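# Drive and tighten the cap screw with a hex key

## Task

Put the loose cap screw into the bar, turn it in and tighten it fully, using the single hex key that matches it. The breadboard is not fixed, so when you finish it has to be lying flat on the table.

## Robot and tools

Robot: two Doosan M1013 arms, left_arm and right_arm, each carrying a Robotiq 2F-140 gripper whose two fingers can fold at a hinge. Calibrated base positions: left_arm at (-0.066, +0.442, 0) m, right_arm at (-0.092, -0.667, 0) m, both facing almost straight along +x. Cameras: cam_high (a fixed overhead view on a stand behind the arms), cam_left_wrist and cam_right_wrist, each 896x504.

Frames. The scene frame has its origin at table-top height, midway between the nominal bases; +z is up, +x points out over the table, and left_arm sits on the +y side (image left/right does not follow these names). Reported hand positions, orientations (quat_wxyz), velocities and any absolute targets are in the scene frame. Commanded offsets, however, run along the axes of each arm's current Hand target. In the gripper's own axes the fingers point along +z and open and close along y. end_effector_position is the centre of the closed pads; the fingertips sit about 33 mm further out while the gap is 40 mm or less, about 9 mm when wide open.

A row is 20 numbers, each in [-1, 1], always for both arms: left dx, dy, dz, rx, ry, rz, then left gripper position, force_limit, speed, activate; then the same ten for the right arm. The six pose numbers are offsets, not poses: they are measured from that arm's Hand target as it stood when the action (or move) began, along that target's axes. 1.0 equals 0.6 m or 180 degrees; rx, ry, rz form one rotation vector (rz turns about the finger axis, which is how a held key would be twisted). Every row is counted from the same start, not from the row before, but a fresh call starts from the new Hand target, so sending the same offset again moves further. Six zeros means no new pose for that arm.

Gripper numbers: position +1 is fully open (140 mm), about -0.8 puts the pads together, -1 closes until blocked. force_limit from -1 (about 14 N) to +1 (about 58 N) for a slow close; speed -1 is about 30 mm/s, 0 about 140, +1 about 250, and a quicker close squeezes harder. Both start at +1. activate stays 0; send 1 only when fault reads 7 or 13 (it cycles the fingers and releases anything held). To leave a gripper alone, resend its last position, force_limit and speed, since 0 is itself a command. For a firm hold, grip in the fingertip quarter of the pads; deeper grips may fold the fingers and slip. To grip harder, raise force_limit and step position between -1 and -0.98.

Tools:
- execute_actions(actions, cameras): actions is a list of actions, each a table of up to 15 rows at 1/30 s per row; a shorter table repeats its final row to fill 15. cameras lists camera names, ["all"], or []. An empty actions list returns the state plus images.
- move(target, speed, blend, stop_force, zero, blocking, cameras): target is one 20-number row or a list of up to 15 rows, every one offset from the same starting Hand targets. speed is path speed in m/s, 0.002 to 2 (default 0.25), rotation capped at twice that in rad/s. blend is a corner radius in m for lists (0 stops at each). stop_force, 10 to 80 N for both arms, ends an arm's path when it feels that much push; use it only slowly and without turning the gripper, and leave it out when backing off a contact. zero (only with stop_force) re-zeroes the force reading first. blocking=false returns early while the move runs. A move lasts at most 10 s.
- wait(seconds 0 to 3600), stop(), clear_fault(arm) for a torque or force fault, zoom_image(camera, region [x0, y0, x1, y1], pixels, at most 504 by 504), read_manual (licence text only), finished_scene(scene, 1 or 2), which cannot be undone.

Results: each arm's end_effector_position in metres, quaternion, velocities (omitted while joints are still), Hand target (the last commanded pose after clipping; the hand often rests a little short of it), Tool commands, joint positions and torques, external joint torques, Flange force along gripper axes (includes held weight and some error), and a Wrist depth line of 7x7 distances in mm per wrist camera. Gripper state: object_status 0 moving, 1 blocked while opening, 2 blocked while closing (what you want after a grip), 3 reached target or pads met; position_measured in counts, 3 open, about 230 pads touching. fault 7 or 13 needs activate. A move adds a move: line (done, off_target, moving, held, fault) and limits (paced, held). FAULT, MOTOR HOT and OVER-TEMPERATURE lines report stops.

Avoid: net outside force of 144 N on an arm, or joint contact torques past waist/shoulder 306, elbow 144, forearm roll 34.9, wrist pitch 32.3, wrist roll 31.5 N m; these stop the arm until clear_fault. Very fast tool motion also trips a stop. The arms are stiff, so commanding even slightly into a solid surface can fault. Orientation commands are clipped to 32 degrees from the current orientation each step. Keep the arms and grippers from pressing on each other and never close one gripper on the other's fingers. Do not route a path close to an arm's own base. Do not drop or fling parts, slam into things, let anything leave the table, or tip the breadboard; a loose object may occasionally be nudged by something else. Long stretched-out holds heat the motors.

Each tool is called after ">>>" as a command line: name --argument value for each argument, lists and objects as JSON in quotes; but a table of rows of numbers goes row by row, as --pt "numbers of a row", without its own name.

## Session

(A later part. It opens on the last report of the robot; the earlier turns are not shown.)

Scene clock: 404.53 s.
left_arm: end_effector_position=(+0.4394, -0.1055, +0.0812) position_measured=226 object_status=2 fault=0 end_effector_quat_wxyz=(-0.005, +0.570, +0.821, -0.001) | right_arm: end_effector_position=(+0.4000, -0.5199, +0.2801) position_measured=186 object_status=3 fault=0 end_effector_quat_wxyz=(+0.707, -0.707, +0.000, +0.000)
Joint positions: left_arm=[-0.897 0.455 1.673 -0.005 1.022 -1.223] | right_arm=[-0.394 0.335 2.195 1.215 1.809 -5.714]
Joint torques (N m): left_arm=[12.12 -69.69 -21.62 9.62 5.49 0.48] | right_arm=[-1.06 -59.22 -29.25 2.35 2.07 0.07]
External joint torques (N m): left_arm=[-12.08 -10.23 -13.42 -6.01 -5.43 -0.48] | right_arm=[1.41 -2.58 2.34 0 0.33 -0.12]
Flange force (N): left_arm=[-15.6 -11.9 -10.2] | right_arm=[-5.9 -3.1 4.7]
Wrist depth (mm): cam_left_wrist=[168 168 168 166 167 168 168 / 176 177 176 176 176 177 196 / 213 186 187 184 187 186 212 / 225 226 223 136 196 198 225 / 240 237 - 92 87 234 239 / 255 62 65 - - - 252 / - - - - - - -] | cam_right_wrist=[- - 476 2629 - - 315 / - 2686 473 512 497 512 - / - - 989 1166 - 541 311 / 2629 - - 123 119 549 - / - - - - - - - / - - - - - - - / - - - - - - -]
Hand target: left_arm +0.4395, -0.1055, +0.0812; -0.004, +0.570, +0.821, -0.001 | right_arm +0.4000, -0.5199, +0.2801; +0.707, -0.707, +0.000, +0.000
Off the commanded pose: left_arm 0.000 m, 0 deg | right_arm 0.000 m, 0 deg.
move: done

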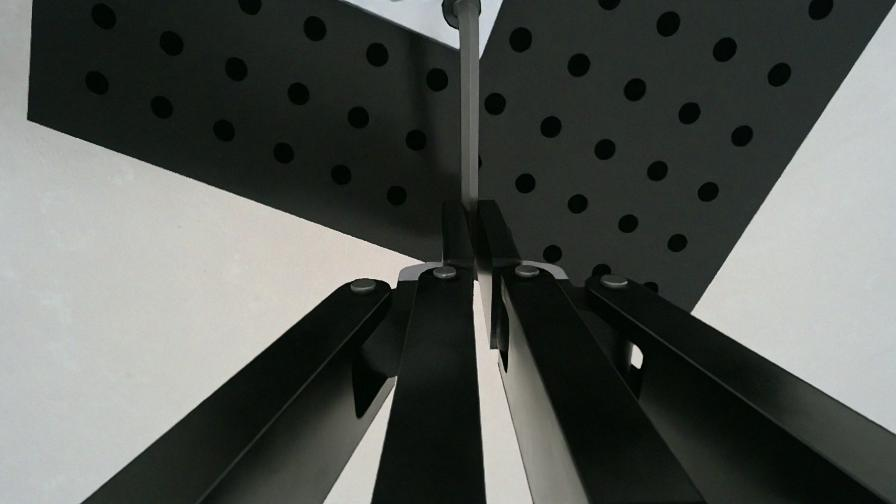

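>>> move --pt "0.0027 -0.0332 0.0 0 0 0.0833 -1 1 0.3 0 0 0 0 0 0 0 -0.45 0 0 0" --pt "0.015 -0.0649 0.0001 0 0 0.1667 -1 1 0.3 0 0 0 0 0 0 0 -0.45 0 0 0" --pt "0.0351 -0.0921 0.0002 0 0 0.25 -1 1 0.3 0 0 0 0 0 0 0 -0.45 0 0 0" --pt "0.0617 -0.1134 0.0003 0 0 0.3333 -1 1 0.3 0 0 0 0 0 0 0 -0.45 0 0 0" --pt "0.0927 -0.1269 0.0004 0 0 0.4167 -1 1 0.3 0 0 0 0 0 0 0 -0.45 0 0 0" --pt "0.1263 -0.132 0.0005 0 0 0.5 -1 1 0.3 0 0 0 0 0 0 0 -0.45 0 0 0" --pt "0.1601 -0.1283 0.0006 0 0 0.5833 -1 1 0.3 0 0 0 0 0 0 0 -0.45 0 0 0" --pt "0.1919 -0.1159 0.0007 0 0 0.6667 -1 1 0.3 0 0 0 0 0 0 0 -0.45 0 0 0" --pt "0.2193 -0.0959 0.0008 0 0 0.75 -1 1 0.3 0 0 0 0 0 0 0 -0.45 0 0 0" --pt "0.2406 -0.0695 0.0009 0 0 0.8333 -1 1 0.3 0 0 0 0 0 0 0 -0.45 0 0 0" --speed 0.4 --blend '[0.003,0.003,0.003,0.003,0.003,0.003,0.003,0.003,0.003,0]' --cameras '["cam_left_wrist"]'

>>> zoom_image --camera "cam_left_wrist" --region '[430, 0, 500, 60]'

Scene clock: 409.40 s.
left_arm: end_effector_position=(+0.3500, +0.0151, +0.0819) position_measured=226 object_status=2 fault=0 end_effector_quat_wxyz=(+0.000, +0.941, -0.338, -0.004) | right_arm: end_effector_position=(+0.4000, -0.5199, +0.2801) position_measured=186 object_status=3 fault=0 end_effector_quat_wxyz=(+0.707, -0.707, +0.000, +0.000)
Joint positions: left_arm=[-0.881 0.25 1.973 -0.006 0.927 1.411] | right_arm=[-0.394 0.335 2.195 1.215 1.809 -5.714]
Joint torques (N m): left_arm=[-3.96 -52.51 -47.86 2.81 -9 0.16] | right_arm=[-0.95 -59.57 -29.34 2.42 2.09 0.04]
External joint torques (N m): left_arm=[3.9 -5.79 14.94 0.57 8.97 -0.16] | right_arm=[0.87 -2.07 2.35 -0.03 0.3 -0.09]
Flange force (N): left_arm=[-30.7 -9.6 -10.6] | right_arm=[-5.8 -2.3 3.5]
Wrist depth (mm): cam_left_wrist=[165 165 166 160 166 168 190 / 175 175 176 176 174 178 183 / 211 186 186 185 188 189 211 / 223 222 198 137 197 200 230 / 239 238 - 92 87 238 245 / 257 62 65 - - - 262 / - - - - - - -] | cam_right_wrist=[2354 - - - - - - / - - 647 644 - 493 - / 2548 - 861 634 659 562 301 / - - - 123 152 - 335 / - - - - - - - / - - - - - - - / - - - - - - -]
Hand target: left_arm +0.3500, +0.0151, +0.0818; +0.000, +0.941, -0.338, -0.005 | right_arm +0.4000, -0.5199, +0.2801; +0.707, -0.707, +0.000, +0.000
Off the commanded pose: left_arm 0.000 m, 0 deg | right_arm 0.000 m, 0 deg.
move: done

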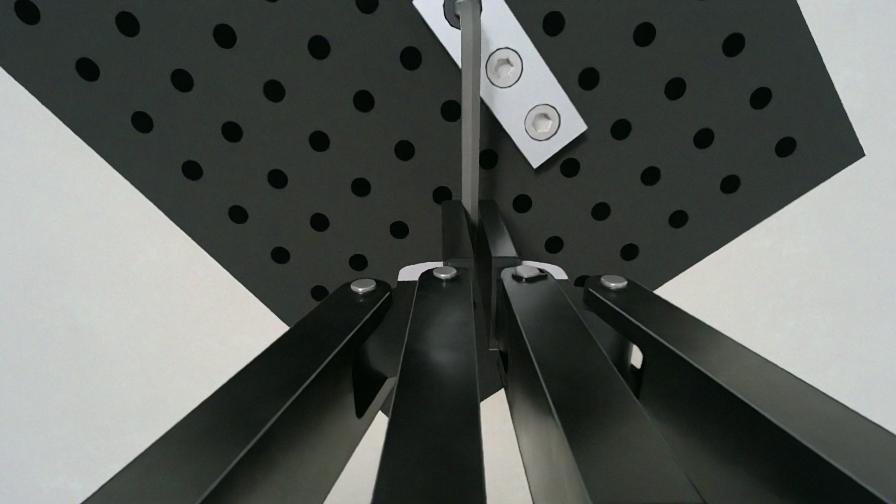

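Scaled by 7.200 from the camera's image (finer frame: 1280x720).

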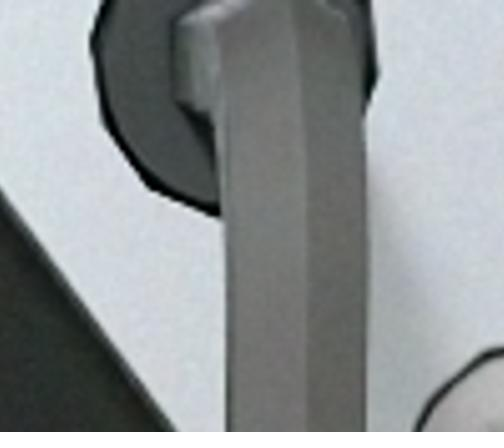

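>>> move --target '[-0.0015,-0.0013,-0.001,0,0,0,-1,1,0.3,0,0,0,0,0,0,0,-0.45,0,0,0]' --speed 0.02 --cameras '["cam_left_wrist"]'

>>> zoom_image --camera "cam_left_wrist" --region '[430, 0, 500, 60]'

Scene clock: 410.47 s.
left_arm: end_effector_position=(+0.3498, +0.0163, +0.0824) position_measured=226 object_status=2 fault=0 end_effector_quat_wxyz=(+0.000, +0.941, -0.338, -0.005) | right_arm: end_effector_position=(+0.4000, -0.5199, +0.2801) position_measured=186 object_status=3 fault=0 end_effector_quat_wxyz=(+0.707, -0.707, +0.000, +0.000)
Joint positions: left_arm=[-0.88 0.248 1.974 -0.006 0.928 1.412] | right_arm=[-0.394 0.335 2.195 1.215 1.809 -5.714]
Joint torques (N m): left_arm=[-3.53 -57.09 -35.07 2.36 -0.14 -0.24] | right_arm=[-1.2 -58.9 -29.48 2.41 2.11 -0.01]
External joint torques (N m): left_arm=[3.51 -0.86 2.13 1.02 0.11 0.24] | right_arm=[1.33 -3.11 2.46 -0.03 0.28 -0.04]
Flange force (N): left_arm=[-4.1 -6.8 0.6] | right_arm=[-6.7 -4.0 4.8]
Wrist depth (mm): cam_left_wrist=[166 166 166 161 167 169 191 / 175 176 176 175 174 178 183 / 212 187 187 185 189 189 214 / 224 223 199 136 199 203 230 / 240 239 - 92 87 240 246 / 257 62 65 - - - 261 / - - - - - - -] | cam_right_wrist=[- - 2522 - - - 312 / - - 645 664 - - - / - - 858 637 634 503 - / - - 1030 123 151 - 374 / - - - - - - 322 / - - - - - - - / - - - - - - -]
Hand target: left_arm +0.3498, +0.0163, +0.0824; +0.000, +0.941, -0.338, -0.005 | right_arm +0.4000, -0.5199, +0.2801; +0.707, -0.707, +0.000, +0.000
Off the commanded pose: left_arm 0.000 m, 0 deg | right_arm 0.000 m, 0 deg.
move: done

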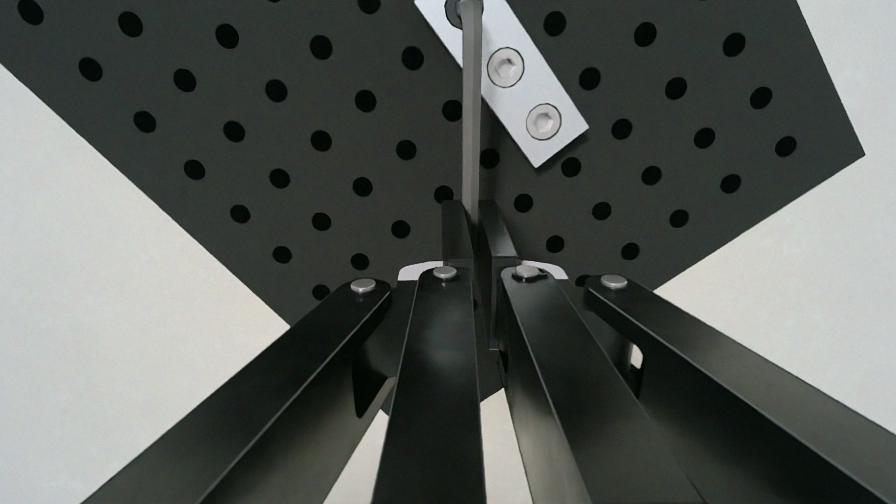

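Scaled by 7.200 from the camera's image (finer frame: 1280x720).

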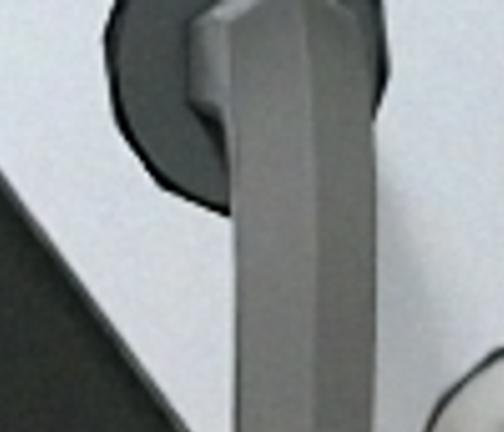

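>>> move --pt "0.0037 -0.0332 0 0 0 0.0833 -1 1 0.3 0 0 0 0 0 0 0 -0.45 0 0 0" --pt "0.0158 -0.0644 0.0001 0 0 0.1667 -1 1 0.3 0 0 0 0 0 0 0 -0.45 0 0 0" --pt "0.0356 -0.0913 0.0002 0 0 0.25 -1 1 0.3 0 0 0 0 0 0 0 -0.45 0 0 0" --pt "0.0617 -0.1122 0.0003 0 0 0.3333 -1 1 0.3 0 0 0 0 0 0 0 -0.45 0 0 0" --pt "0.0923 -0.1256 0.0004 0 0 0.4167 -1 1 0.3 0 0 0 0 0 0 0 -0.45 0 0 0" --pt "0.1253 -0.1307 0.0005 0 0 0.5 -1 1 0.3 0 0 0 0 0 0 0 -0.45 0 0 0" --speed 0.25 --blend '[0.003,0.003,0.003,0.003,0.003,0]' --cameras '["cam_left_wrist","cam_high"]'

Scene clock: 416.83 s.
left_arm: end_effector_position=(+0.4577, +0.0289, +0.0812) position_measured=226 object_status=2 fault=0 end_effector_quat_wxyz=(-0.003, -0.426, +0.905, +0.003) | right_arm: end_effector_position=(+0.4000, -0.5199, +0.2801) position_measured=186 object_status=3 fault=0 end_effector_quat_wxyz=(+0.707, -0.707, +0.000, +0.000)
Joint positions: left_arm=[-0.745 0.348 1.835 -0.004 0.967 3.117] | right_arm=[-0.394 0.335 2.195 1.215 1.809 -5.714]
Joint torques (N m): left_arm=[-5.83 -66.13 -37.93 5.18 -2.2 2.95] | right_arm=[-1.36 -59.28 -29.12 2.42 2.09 0.02]
External joint torques (N m): left_arm=[5.8 -2.7 4.06 -1.75 2.21 -2.95] | right_arm=[1.26 -2.25 2.18 -0.03 0.3 -0.07]
Flange force (N): left_arm=[-4.0 10.3 -3.2] | right_arm=[-5.4 -2.7 4.2]
Wrist depth (mm): cam_left_wrist=[164 166 166 157 169 170 192 / 172 173 176 175 178 179 202 / 184 183 185 185 189 190 195 / 220 194 196 122 196 202 231 / 233 207 77 92 91 90 247 / 246 63 65 - - - 260 / - - - - - - -] | cam_right_wrist=[- - 597 575 - - 344 / - - 619 644 - 499 301 / 2548 - 1038 2942 - - 358 / - 3169 - 1118 119 - - / - - - - - - - / - - - - - - - / - - - - - - -]
Hand target: left_arm +0.4577, +0.0289, +0.0812; -0.003, -0.426, +0.905, +0.003 | right_arm +0.4000, -0.5199, +0.2801; +0.707, -0.707, +0.000, +0.000
Off the commanded pose: left_arm 0.000 m, 0 deg | right_arm 0.000 m, 0 deg.
move: done
Images, in order (width x height): cam_high 896x504, cam_left_wrist 896x504.

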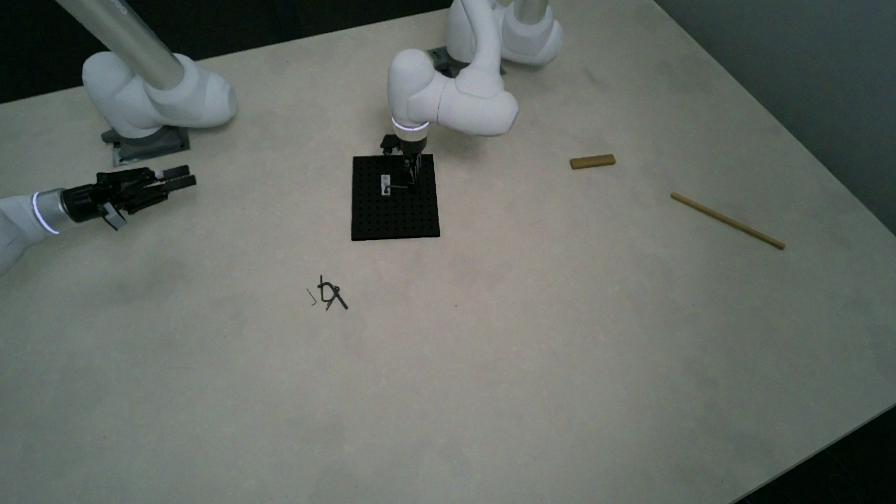

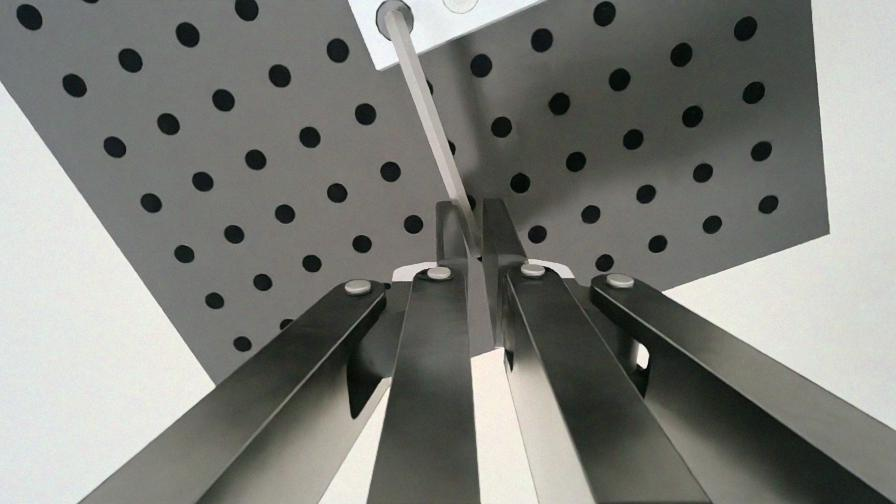

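>>> zoom_image --camera "cam_left_wrist" --region '[340, 0, 540, 112]'

>>> zoom_image --camera "cam_high" --region '[340, 130, 460, 250]'

Scaled by 2.520 from the camera's image (finer frame: 1280x720).

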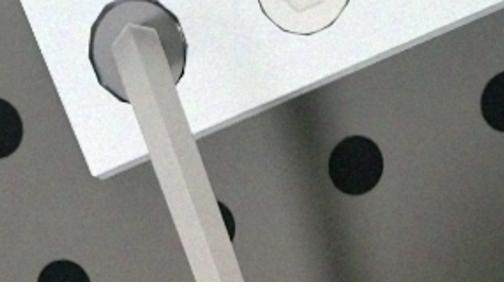

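Scaled by 4.200 from the camera's image (finer frame: 1280x720).

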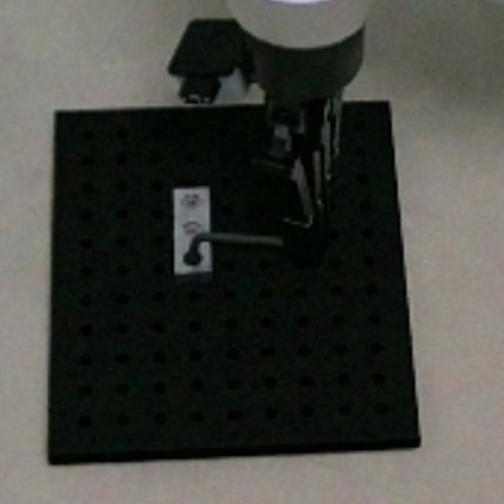

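>>> move --target '[0.0037,-0.0332,0,0,0,0.0833,-1,1,0.3,0,0,0,0,0,0,0,-0.45,0,0,0]' --speed 0.1 --cameras '["cam_left_wrist","cam_high"]'

>>> zoom_image --camera "cam_high" --region '[340, 130, 460, 250]'

Scene clock: 420.13 s.
left_arm: end_effector_position=(+0.4716, +0.0145, +0.0811) position_measured=226 object_status=2 fault=0 end_effector_quat_wxyz=(-0.004, -0.305, +0.952, +0.003) | right_arm: end_effector_position=(+0.4000, -0.5199, +0.2801) position_measured=186 object_status=3 fault=0 end_effector_quat_wxyz=(+0.707, -0.707, +0.000, +0.000)
Joint positions: left_arm=[-0.748 0.376 1.795 -0.004 0.979 3.376] | right_arm=[-0.394 0.335 2.195 1.215 1.809 -5.714]
Joint torques (N m): left_arm=[-7.83 -69.34 -37 4.35 -1.59 3.13] | right_arm=[-1.35 -59.51 -29.16 2.37 2.06 0.04]
External joint torques (N m): left_arm=[7.81 -2.26 2.89 -0.89 1.62 -3.13] | right_arm=[1.43 -2.41 2.31 0 0.33 -0.09]
Flange force (N): left_arm=[-4.4 9.2 -2.6] | right_arm=[-5.6 -2.9 4.6]
Wrist depth (mm): cam_left_wrist=[164 166 166 166 169 170 192 / 173 174 175 175 178 179 201 / 183 184 186 185 188 190 194 / 219 194 196 122 197 201 231 / 234 207 77 93 91 91 245 / 246 62 66 - - - 258 / - - - - - - -] | cam_right_wrist=[- - 557 571 593 486 - / - - 594 575 635 - - / - - 1061 - 1177 - - / - - 3089 123 119 469 - / 2908 - - 3210 - 94 - / - - - - - - - / - - - - - - -]
Hand target: left_arm +0.4716, +0.0145, +0.0811; -0.004, -0.305, +0.952, +0.003 | right_arm +0.4000, -0.5199, +0.2801; +0.707, -0.707, +0.000, +0.000
Off the commanded pose: left_arm 0.000 m, 0 deg | right_arm 0.000 m, 0 deg.
move: done
Images, in order (width x height): cam_high 896x504, cam_left_wrist 896x504.

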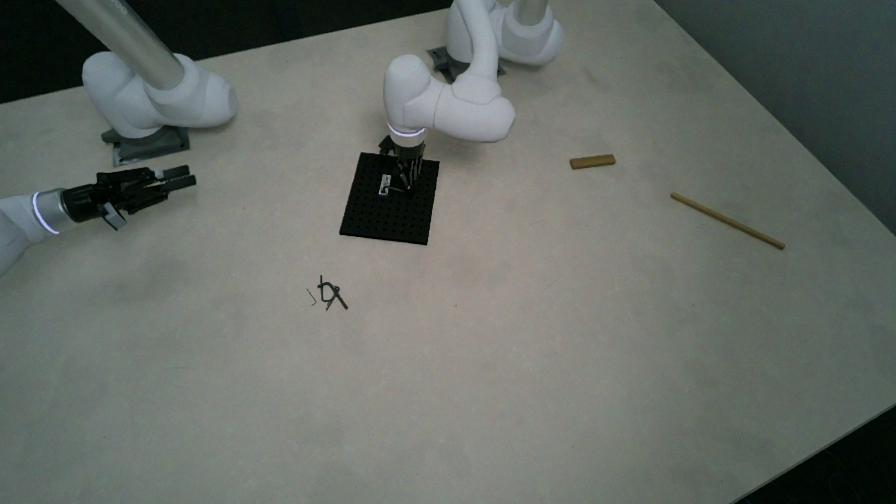

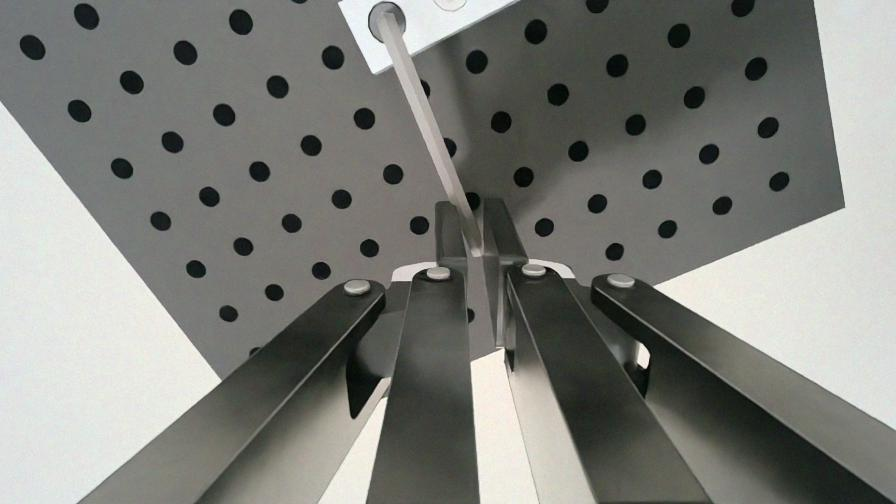

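Scaled by 4.200 from the camera's image (finer frame: 1280x720).

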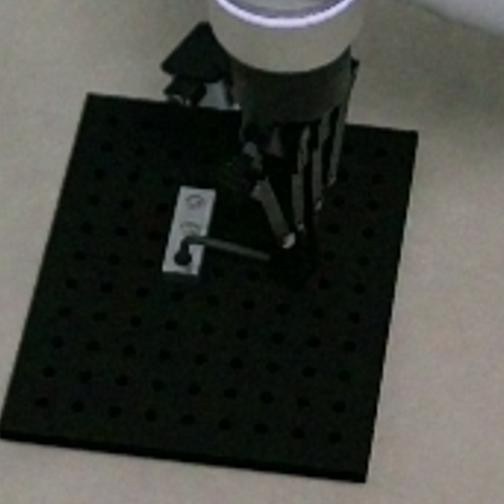

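>>> move --target '[0,0,0,0,0,0,-1,1,0.3,0,0.333,-0.083,0.317,-0.403,0.15,0.306,-1,0,0,0]' --speed 0.3 --cameras '["cam_right_wrist","cam_high"]'

Scene clock: 428.40 s.
left_arm: end_effector_position=(+0.4716, +0.0145, +0.0811) position_measured=226 object_status=2 fault=0 end_effector_quat_wxyz=(-0.004, -0.305, +0.952, +0.003) | right_arm: end_effector_position=(+0.5998, -0.3297, +0.3297) position_measured=233 object_status=3 fault=0 end_effector_quat_wxyz=(-0.079, +0.876, -0.451, -0.154)
Joint positions: left_arm=[-0.748 0.376 1.795 -0.004 0.979 3.376] | right_arm=[0.301 0.403 1.313 0.326 1.551 -3.52]
Joint torques (N m): left_arm=[-7.96 -69.55 -36.7 4.12 -1.67 3.09] | right_arm=[-1.29 -80.94 -45.14 4.98 -0.01 0.03]
External joint torques (N m): left_arm=[7.95 -2 2.57 -0.66 1.69 -3.09] | right_arm=[1.1 -3.11 2.69 0.02 0.35 -0.03]
Flange force (N): left_arm=[-5.0 8.2 -2.8] | right_arm=[-3.4 10.4 4.0]
Wrist depth (mm): cam_left_wrist=[165 165 166 162 169 170 191 / 173 174 176 175 179 180 202 / 183 183 186 185 187 190 195 / 220 194 195 122 197 201 231 / 234 206 77 93 90 90 246 / 245 63 66 - - - 259 / - - - - - - -] | cam_right_wrist=[- - - 409 - - 404 / 467 - 441 459 454 - 431 / 502 - - - - - - / - 572 - 108 559 - 588 / - 654 - - 89 - - / - - - - - - - / - - - - - - -]
Hand target: left_arm +0.4716, +0.0145, +0.0811; -0.004, -0.305, +0.952, +0.003 | right_arm +0.5998, -0.3297, +0.3296; -0.079, +0.876, -0.451, -0.154
Off the commanded pose: left_arm 0.000 m, 0 deg | right_arm 0.000 m, 0 deg.
move: done
Images, in order (width x height): cam_high 896x504, cam_right_wrist 896x504.

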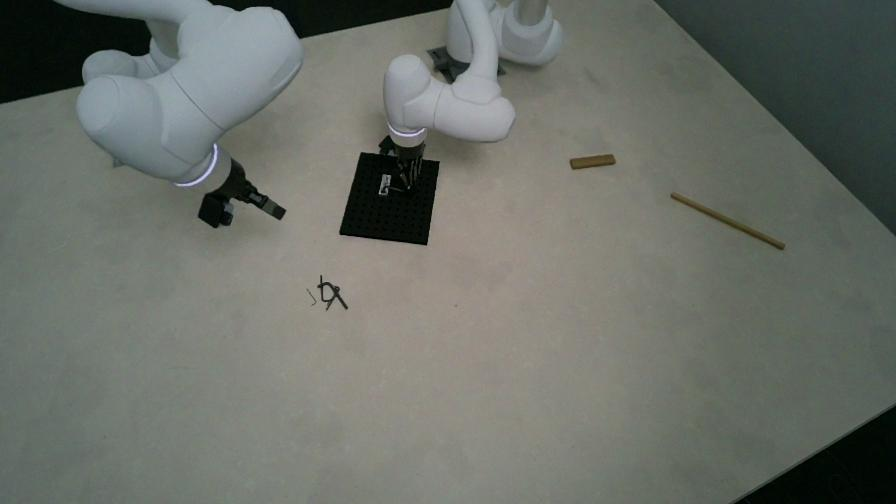

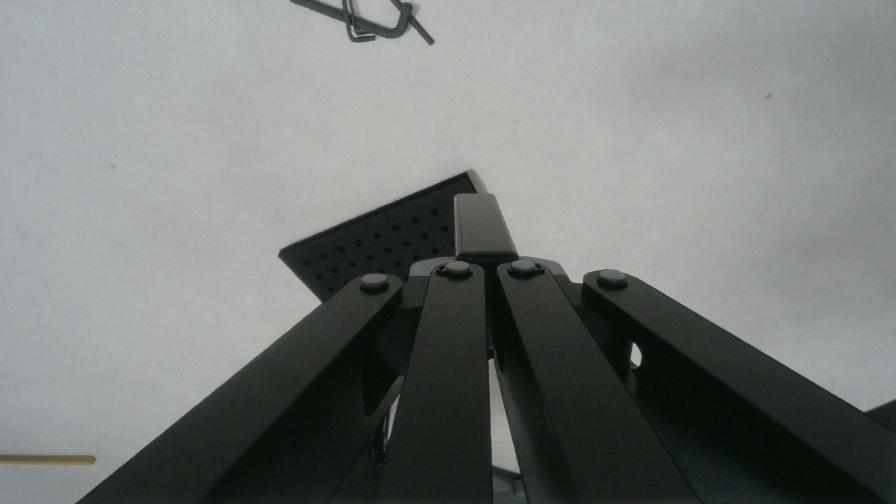

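>>> move --target '[0,0,0,0,0,0,-1,1,0.3,0,-0.177,-0.281,0.384,-0.032,0.055,-0.12,-1,0,0,0]' --speed 0.2 --cameras '["cam_right_wrist","cam_high"]'

Scene clock: 433.63 s.
left_arm: end_effector_position=(+0.4716, +0.0145, +0.0811) position_measured=226 object_status=2 fault=0 end_effector_quat_wxyz=(-0.004, -0.305, +0.952, +0.003) | right_arm: end_effector_position=(+0.6333, -0.0864, +0.1494) position_measured=233 object_status=3 fault=0 end_effector_quat_wxyz=(-0.024, +0.957, -0.276, -0.083)
Joint positions: left_arm=[-0.748 0.376 1.795 -0.004 0.979 3.376] | right_arm=[0.613 0.719 1.109 0.16 1.388 -3.605]
Joint torques (N m): left_arm=[-7.81 -69.13 -36.96 4.04 -1.62 3.17] | right_arm=[-1.56 -107.62 -44.17 4.61 -0.01 0.03]
External joint torques (N m): left_arm=[8 -2.35 2.92 -0.58 1.65 -3.17] | right_arm=[2.35 -3.78 2.74 0 0.22 -0.03]
Flange force (N): left_arm=[-4.6 9.4 -2.7] | right_arm=[-7.5 12.6 2.1]
Wrist depth (mm): cam_left_wrist=[165 166 166 162 169 171 191 / 172 174 175 176 178 179 185 / 183 183 185 185 188 190 195 / 219 195 196 122 196 201 231 / 234 208 77 92 91 90 245 / 246 63 65 - - - 259 / - - - - - - -] | cam_right_wrist=[248 - 243 - - 242 240 / 260 - 264 264 - - - / - 281 283 282 - - - / - - - 108 275 - 316 / 351 - - - 89 - 341 / - - - - - - - / - - - - - - -]
Hand target: left_arm +0.4716, +0.0145, +0.0811; -0.004, -0.305, +0.952, +0.003 | right_arm +0.6332, -0.0864, +0.1493; -0.024, +0.957, -0.276, -0.083
Off the commanded pose: left_arm 0.000 m, 0 deg | right_arm 0.000 m, 0 deg.
move: done
Images, in order (width x height): cam_high 896x504, cam_right_wrist 896x504.

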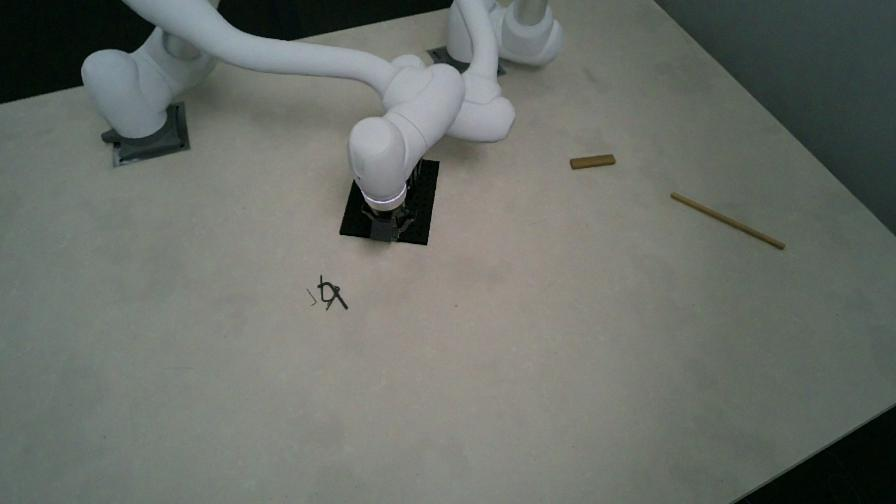

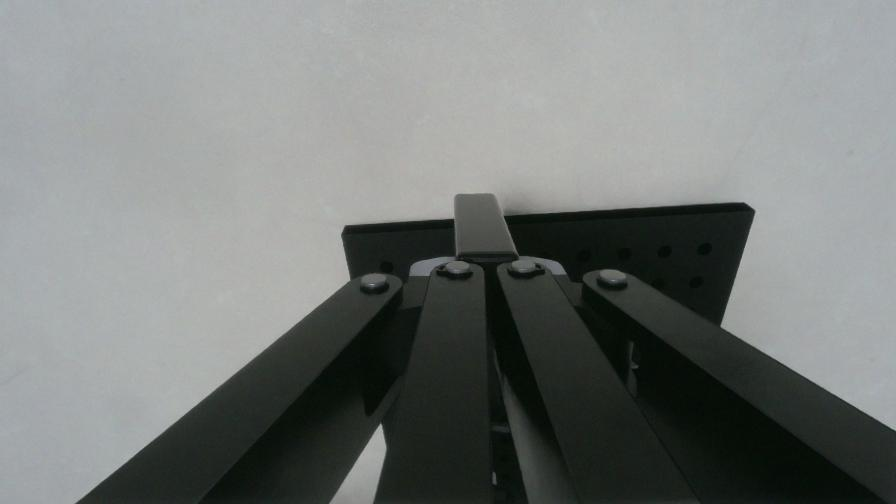

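>>> move --target '[0,0,0,0,0,0,-1,1,0.3,0,-0.0048,-0.0095,0.1893,0,0,0,-1,0,0,0]' --speed 0.04 --stop_force 12 --cameras '["cam_right_wrist"]'

Scene clock: 435.07 s.
left_arm: end_effector_position=(+0.4716, +0.0145, +0.0811) position_measured=226 object_status=2 fault=0 end_effector_quat_wxyz=(-0.004, -0.305, +0.952, +0.003) | right_arm: end_effector_position=(+0.6331, -0.0864, +0.1492) position_measured=233 object_status=3 fault=0 end_effector_quat_wxyz=(-0.024, +0.957, -0.276, -0.083)
Joint positions: left_arm=[-0.748 0.376 1.795 -0.004 0.979 3.376] | right_arm=[0.613 0.719 1.109 0.16 1.389 -3.605]
Joint torques (N m): left_arm=[-8.22 -69.39 -37.09 4.07 -1.63 3.17] | right_arm=[-1.5 -108.38 -44.1 4.55 -0.15 0.08]
External joint torques (N m): left_arm=[8.24 -2.15 3 -0.61 1.66 -3.17] | right_arm=[0.65 -2.75 2.55 0.04 0.33 -0.08]
Flange force (N): left_arm=[-5.0 9.3 -2.5] | right_arm=[-4.9 11.0 1.8]
Wrist depth (mm): cam_left_wrist=[165 165 166 166 169 170 191 / 172 174 175 175 178 180 201 / 182 182 186 185 188 190 195 / 220 194 196 122 196 201 230 / 233 207 77 93 91 90 246 / 246 63 66 - - - 258 / - - - - - - -] | cam_right_wrist=[- - - - - 239 - / 262 - - - - - - / - 283 283 - 286 278 284 / 303 319 - 108 - 283 - / - - - - 89 - 371 / - - - - - - - / - - - - - - -]
Hand target: left_arm +0.4716, +0.0145, +0.0811; -0.004, -0.305, +0.952, +0.003 | right_arm +0.6332, -0.0864, +0.1493; -0.024, +0.957, -0.276, -0.083 (not the last commanded pose)
Off the commanded pose: left_arm 0.000 m, 0 deg | right_arm 0.114 m, 0 deg.
move: held (right_arm; a check stopped the path); limits=held
pose unreachable (right arm): on one or more control steps of this call, first in action 0 (counted from 0), this arm could not follow its commanded pose, so it was not sent that pose on those steps. It may still have moved: this result reports where it is.
cause: moving toward the commanded pose would bring a part of the arm too close to another arm (a part of this arm just beyond joint 4 (forearm roll) and a part of the left arm just beyond its joint 5 (wrist pitch), where that arm would come to rest).

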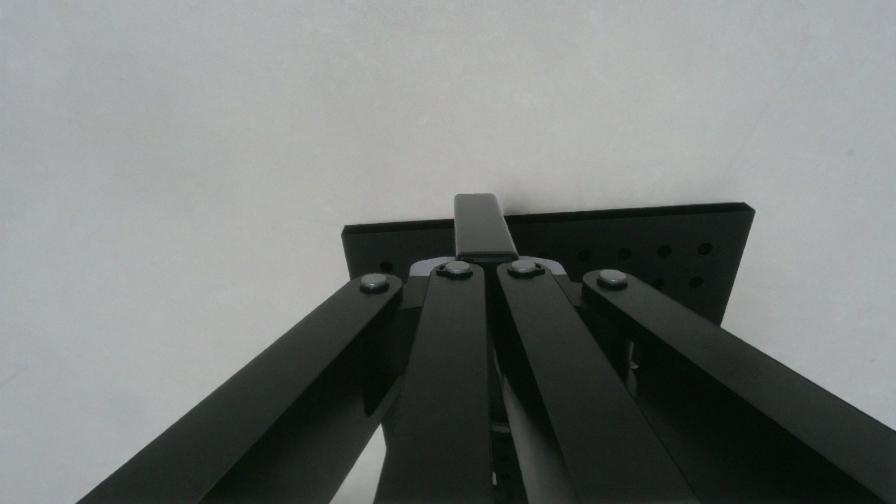

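>>> move --pt "0 0 0 0 0 0 -1 1 0.3 0 0.0065 0.305 -0.1215 0.1106 -0.1014 0.304 -1 0 0 0" --pt "0 0 0 0 0 0 -1 1 0.3 0 -0.121 0.261 0.104 0.1106 -0.1014 0.304 -1 0 0 0" --speed 0.2 --cameras '["cam_right_wrist","cam_high"]'

Scene clock: 442.37 s.
left_arm: end_effector_position=(+0.4716, +0.0145, +0.0811) position_measured=226 object_status=2 fault=0 end_effector_quat_wxyz=(-0.004, -0.305, +0.952, +0.003) | right_arm: end_effector_position=(+0.4802, -0.1753, +0.1004) position_measured=233 object_status=3 fault=0 end_effector_quat_wxyz=(-0.183, +0.683, -0.683, -0.182)
Joint positions: left_arm=[-0.748 0.376 1.795 -0.004 0.979 3.376] | right_arm=[0.496 0.358 1.877 0.687 0.779 -3.143]
Joint torques (N m): left_arm=[-7.75 -69.04 -37.12 4.07 -1.66 3.15] | right_arm=[-1.66 -70.85 -38.54 3.66 -0.27 0.13]
External joint torques (N m): left_arm=[7.53 -2.53 2.95 -0.6 1.69 -3.15] | right_arm=[1.61 -2.74 2.11 0.02 0.25 -0.13]
Flange force (N): left_arm=[-3.9 9.5 -2.9] | right_arm=[1.0 7.7 -2.3]
Wrist depth (mm): cam_left_wrist=[165 166 167 162 169 170 191 / 172 174 175 175 178 179 201 / 180 182 186 185 188 190 195 / 221 195 196 122 196 202 231 / 233 206 77 93 91 90 246 / 246 63 65 - - - 260 / - - - - - - -] | cam_right_wrist=[- - 182 180 - - 188 / - - - 188 - 221 211 / - - - 203 - 248 - / - - 246 109 - 265 - / 379 - - - 89 303 - / - - - - - - - / - - - - - - -]
Hand target: left_arm +0.4716, +0.0145, +0.0811; -0.004, -0.305, +0.952, +0.003 | right_arm +0.4802, -0.1753, +0.1004; -0.183, +0.683, -0.683, -0.182
Off the commanded pose: left_arm 0.000 m, 0 deg | right_arm 0.000 m, 0 deg.
move: done
Images, in order (width x height): cam_high 896x504, cam_right_wrist 896x504.

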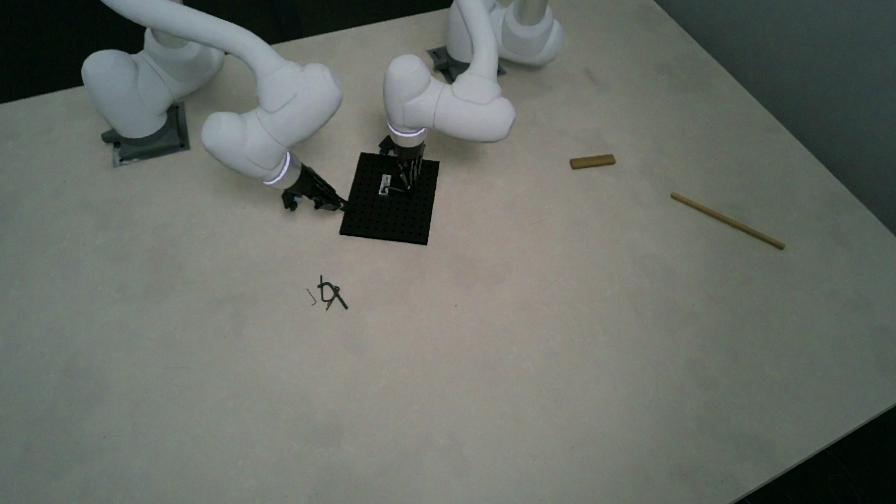

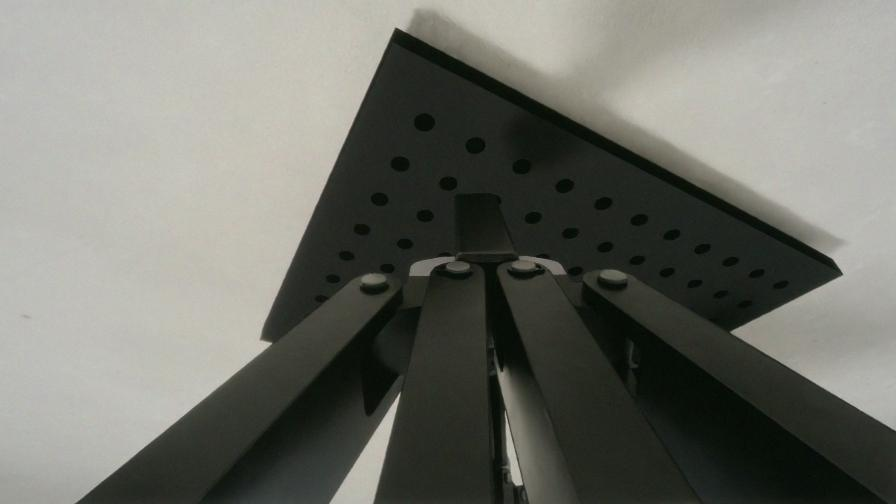

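>>> move --target '[0,0,0,0,0,0,-1,1,0.3,0,0.0617,0,0.107,0,0,0,-1,0,0,0]' --speed 0.02 --stop_force 30 --cameras '["cam_right_wrist"]'

Scene clock: 445.80 s.
left_arm: end_effector_position=(+0.4716, +0.0146, +0.0811) position_measured=226 object_status=2 fault=0 end_effector_quat_wxyz=(-0.004, -0.305, +0.952, +0.003) | right_arm: end_effector_position=(+0.4803, -0.1752, +0.0608) position_measured=233 object_status=3 fault=0 end_effector_quat_wxyz=(-0.183, +0.683, -0.683, -0.182)
Joint positions: left_arm=[-0.748 0.376 1.795 -0.004 0.979 3.376] | right_arm=[0.497 0.402 1.903 0.736 0.726 -3.21]
Joint torques (N m): left_arm=[-9.24 -69.22 -37.39 3.58 -1.73 3.1] | right_arm=[11.4 -31.83 -22.48 3.11 -3.98 -0.03]
External joint torques (N m): left_arm=[9.31 -2.16 3.38 -0.12 1.76 -3.1] | right_arm=[-11.5 -43.6 -11.75 0.2 4.07 0.03]
Flange force (N): left_arm=[-6.4 10.4 -2.4] | right_arm=[-2.3 16.4 -70.1]
Wrist depth (mm): cam_left_wrist=[165 166 166 162 169 170 192 / 173 174 176 175 178 179 201 / 183 184 186 185 188 190 195 / 220 194 196 122 196 201 231 / 233 207 77 92 90 90 247 / 248 63 66 - - - 259 / - - - - - - -] | cam_right_wrist=[- - - 149 - - - / - - 168 - - - - / 193 194 - - - - - / - - - 108 - - - / - - - - 79 230 259 / - - - - - - - / - - - - - - -]
Hand target: left_arm +0.4716, +0.0145, +0.0811; -0.004, -0.305, +0.952, +0.003 | right_arm +0.4803, -0.1752, +0.0608; -0.183, +0.683, -0.683, -0.182 (not the last commanded pose)
Off the commanded pose: left_arm 0.000 m, 0 deg | right_arm 0.035 m, 0 deg.
move: contact (right_arm)

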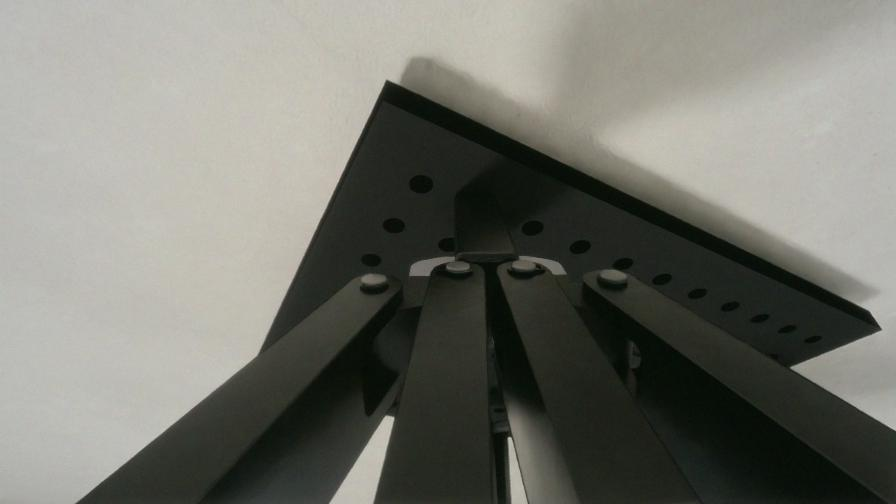

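>>> move --target '[0.0016,-0.0225,0.0001,0,0,0.0556,-1,1,0.3,0,0,0,0,0,0,0,-1,0,0,0]' --speed 0.03 --cameras '["cam_right_wrist","cam_left_wrist"]'

Scene clock: 449.47 s.
left_arm: end_effector_position=(+0.4787, +0.0030, +0.0809) position_measured=226 object_status=2 fault=0 end_effector_quat_wxyz=(-0.004, -0.220, +0.975, +0.003) | right_arm: end_effector_position=(+0.4803, -0.1752, +0.0608) position_measured=233 object_status=3 fault=0 end_effector_quat_wxyz=(-0.183, +0.683, -0.683, -0.182)
Joint positions: left_arm=[-0.754 0.393 1.769 -0.004 0.988 3.545] | right_arm=[0.497 0.402 1.903 0.736 0.726 -3.21]
Joint torques (N m): left_arm=[-55.24 -54.47 -10.9 -15.96 7.85 2.31] | right_arm=[11.47 -32.17 -24.88 3.57 -4.99 -0.04]
External joint torques (N m): left_arm=[55.33 -18.89 -23.39 19.44 -7.82 -2.31] | right_arm=[-11.58 -43.66 -9.64 -0.22 5.07 0.04]
Flange force (N): left_arm=[-77.1 14.3 -22.6] | right_arm=[-0.5 19.0 -72.0]
Wrist depth (mm): cam_left_wrist=[165 166 166 165 168 169 170 / 174 175 176 176 178 178 179 / 187 185 186 184 187 189 216 / 222 196 195 123 196 225 229 / 237 234 77 92 91 236 244 / 249 63 66 - - - 258 / - - - - - - -] | cam_right_wrist=[146 141 - - 145 - 143 / - - - 143 - - 173 / - - 203 167 184 - - / - - 193 118 - - - / - - - - 89 - - / - - - - - - - / - - - - - - -]
Hand target: left_arm +0.4787, +0.0030, +0.0809; -0.004, -0.220, +0.975, +0.002 | right_arm +0.4803, -0.1752, +0.0608; -0.183, +0.683, -0.683, -0.182
Off the commanded pose: left_arm 0.000 m, 0 deg | right_arm 0.000 m, 0 deg.
move: done
Images, in order (width x height): cam_left_wrist 896x504, cam_right_wrist 896x504.

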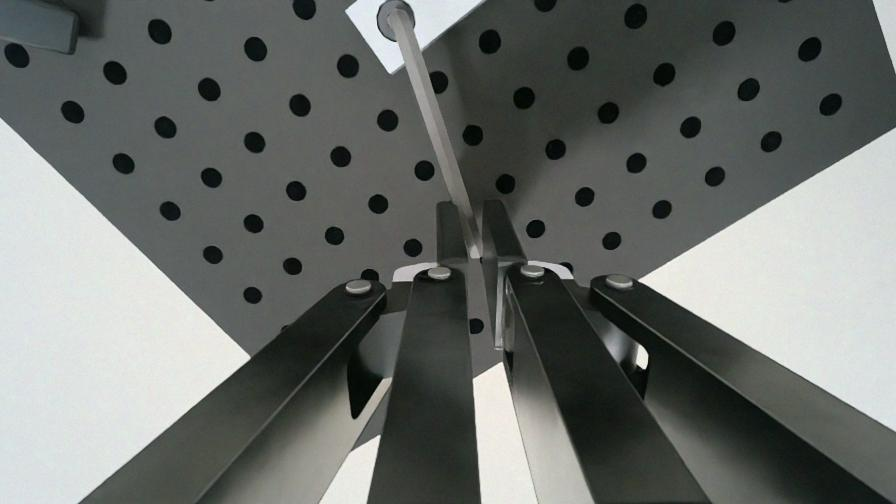

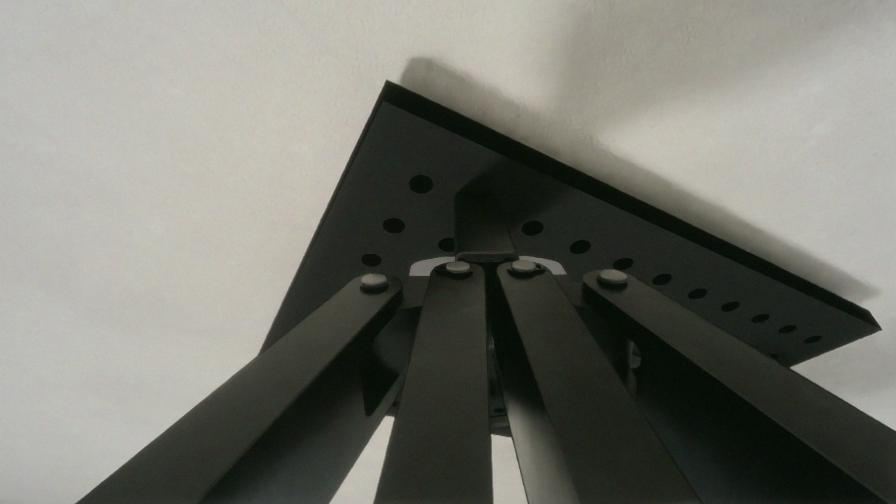

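>>> move --target '[-0.006,0.001,-0.0006,0,0,0,-1,1,0.3,0,0,0,0,0,0,0,-1,0,0,0]' --speed 0.02 --cameras '["cam_left_wrist"]'

Scene clock: 450.70 s.
left_arm: end_effector_position=(+0.4816, +0.0051, +0.0812) position_measured=226 object_status=2 fault=0 end_effector_quat_wxyz=(-0.004, -0.220, +0.975, +0.003) | right_arm: end_effector_position=(+0.4803, -0.1752, +0.0608) position_measured=233 object_status=3 fault=0 end_effector_quat_wxyz=(-0.183, +0.683, -0.683, -0.182)
Joint positions: left_arm=[-0.749 0.394 1.767 -0.004 0.989 3.55] | right_arm=[0.497 0.402 1.903 0.736 0.726 -3.21]
Joint torques (N m): left_arm=[-14.2 -66.91 -20.66 0.76 7.07 2.52] | right_arm=[9.76 -31.44 -21.78 2.62 -4.18 -0.03]
External joint torques (N m): left_arm=[14.21 -6.68 -13.71 2.72 -7.04 -2.52] | right_arm=[-9.61 -44.38 -12.71 0.72 4.27 0.03]
Flange force (N): left_arm=[-21.6 -6.2 -5.0] | right_arm=[-5.3 17.0 -69.6]
Wrist depth (mm): cam_left_wrist=[166 167 167 166 169 169 171 / 175 176 176 176 178 178 179 / 187 185 188 185 188 188 215 / 223 196 195 136 196 225 229 / 237 234 77 92 91 236 243 / 249 62 65 - - - 257 / - - - - - - -] | cam_right_wrist=[- - - - - - 147 / 161 - - 159 - - 174 / - - - 157 174 - 190 / 242 - 193 118 186 - - / - - - - 89 - 257 / - - - - - - - / - - - - - - -]
Hand target: left_arm +0.4817, +0.0051, +0.0812; -0.004, -0.220, +0.975, +0.002 | right_arm +0.4803, -0.1752, +0.0608; -0.183, +0.683, -0.683, -0.182
Off the commanded pose: left_arm 0.000 m, 0 deg | right_arm 0.000 m, 0 deg.
move: done

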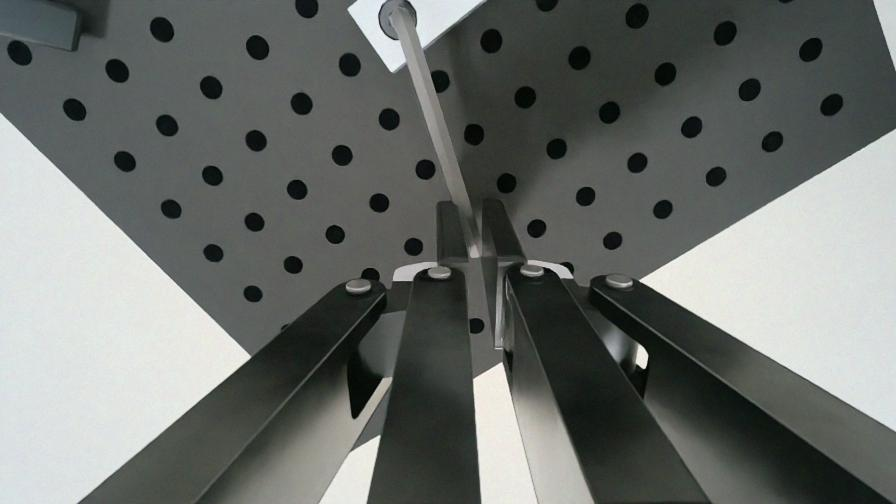

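>>> move --target '[-0.0066,-0.0331,0.0001,0,0,0.0833,-1,1,0.3,0,0,0,0,0,0,0,-1,0,0,0]' --speed 0.03 --cameras '["cam_left_wrist"]'

Scene clock: 455.83 s.
left_arm: end_effector_position=(+0.4938, -0.0111, +0.0810) position_measured=226 object_status=2 fault=0 end_effector_quat_wxyz=(-0.004, -0.091, +0.996, +0.002) | right_arm: end_effector_position=(+0.4803, -0.1752, +0.0608) position_measured=233 object_status=3 fault=0 end_effector_quat_wxyz=(-0.183, +0.683, -0.683, -0.182)
Joint positions: left_arm=[-0.754 0.421 1.726 -0.004 1.003 3.805] | right_arm=[0.497 0.402 1.903 0.736 0.726 -3.21]
Joint torques (N m): left_arm=[-0.48 -76.14 -36.23 3.52 0.42 -0.52] | right_arm=[10.31 -31.55 -20.81 2.66 -3.64 -0.02]
External joint torques (N m): left_arm=[0.44 -0.16 1.62 0 -0.37 0.52] | right_arm=[-10.63 -44.46 -13.81 0.7 3.72 0.02]
Flange force (N): left_arm=[1.5 3.8 1.7] | right_arm=[-5.2 14.9 -69.7]
Wrist depth (mm): cam_left_wrist=[168 167 167 160 168 168 169 / 172 175 176 176 177 178 201 / 185 185 185 184 187 188 215 / 222 196 197 137 195 227 227 / 235 237 - 92 87 235 242 / 252 62 65 - - - 256 / - - - - - - -] | cam_right_wrist=[- - - - 146 - - / 166 - - - - - - / - - 173 164 - - - / - 248 193 109 186 205 - / - 276 - - 89 230 - / - - - - - - - / - - - - - - -]
Hand target: left_arm +0.4938, -0.0111, +0.0810; -0.004, -0.091, +0.996, +0.002 | right_arm +0.4803, -0.1752, +0.0608; -0.183, +0.683, -0.683, -0.182
Off the commanded pose: left_arm 0.000 m, 0 deg | right_arm 0.000 m, 0 deg.
move: done

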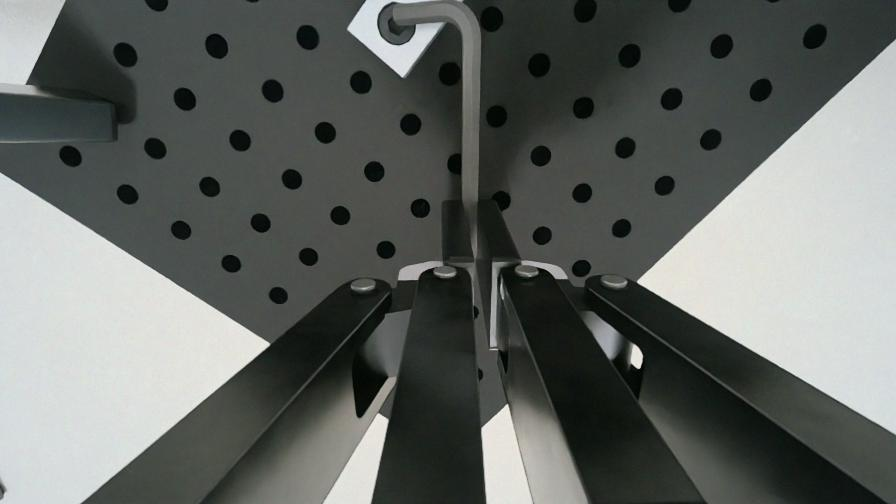

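>>> zoom_image --camera "cam_left_wrist" --region '[330, 0, 500, 96]'

Scaled by 2.965 from the camera's image (finer frame: 1280x720).

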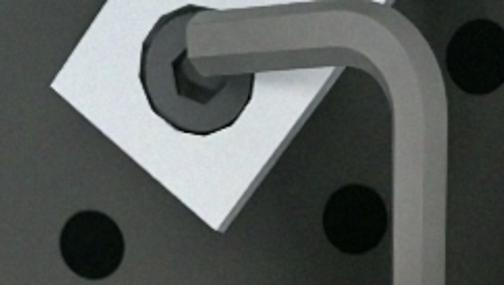

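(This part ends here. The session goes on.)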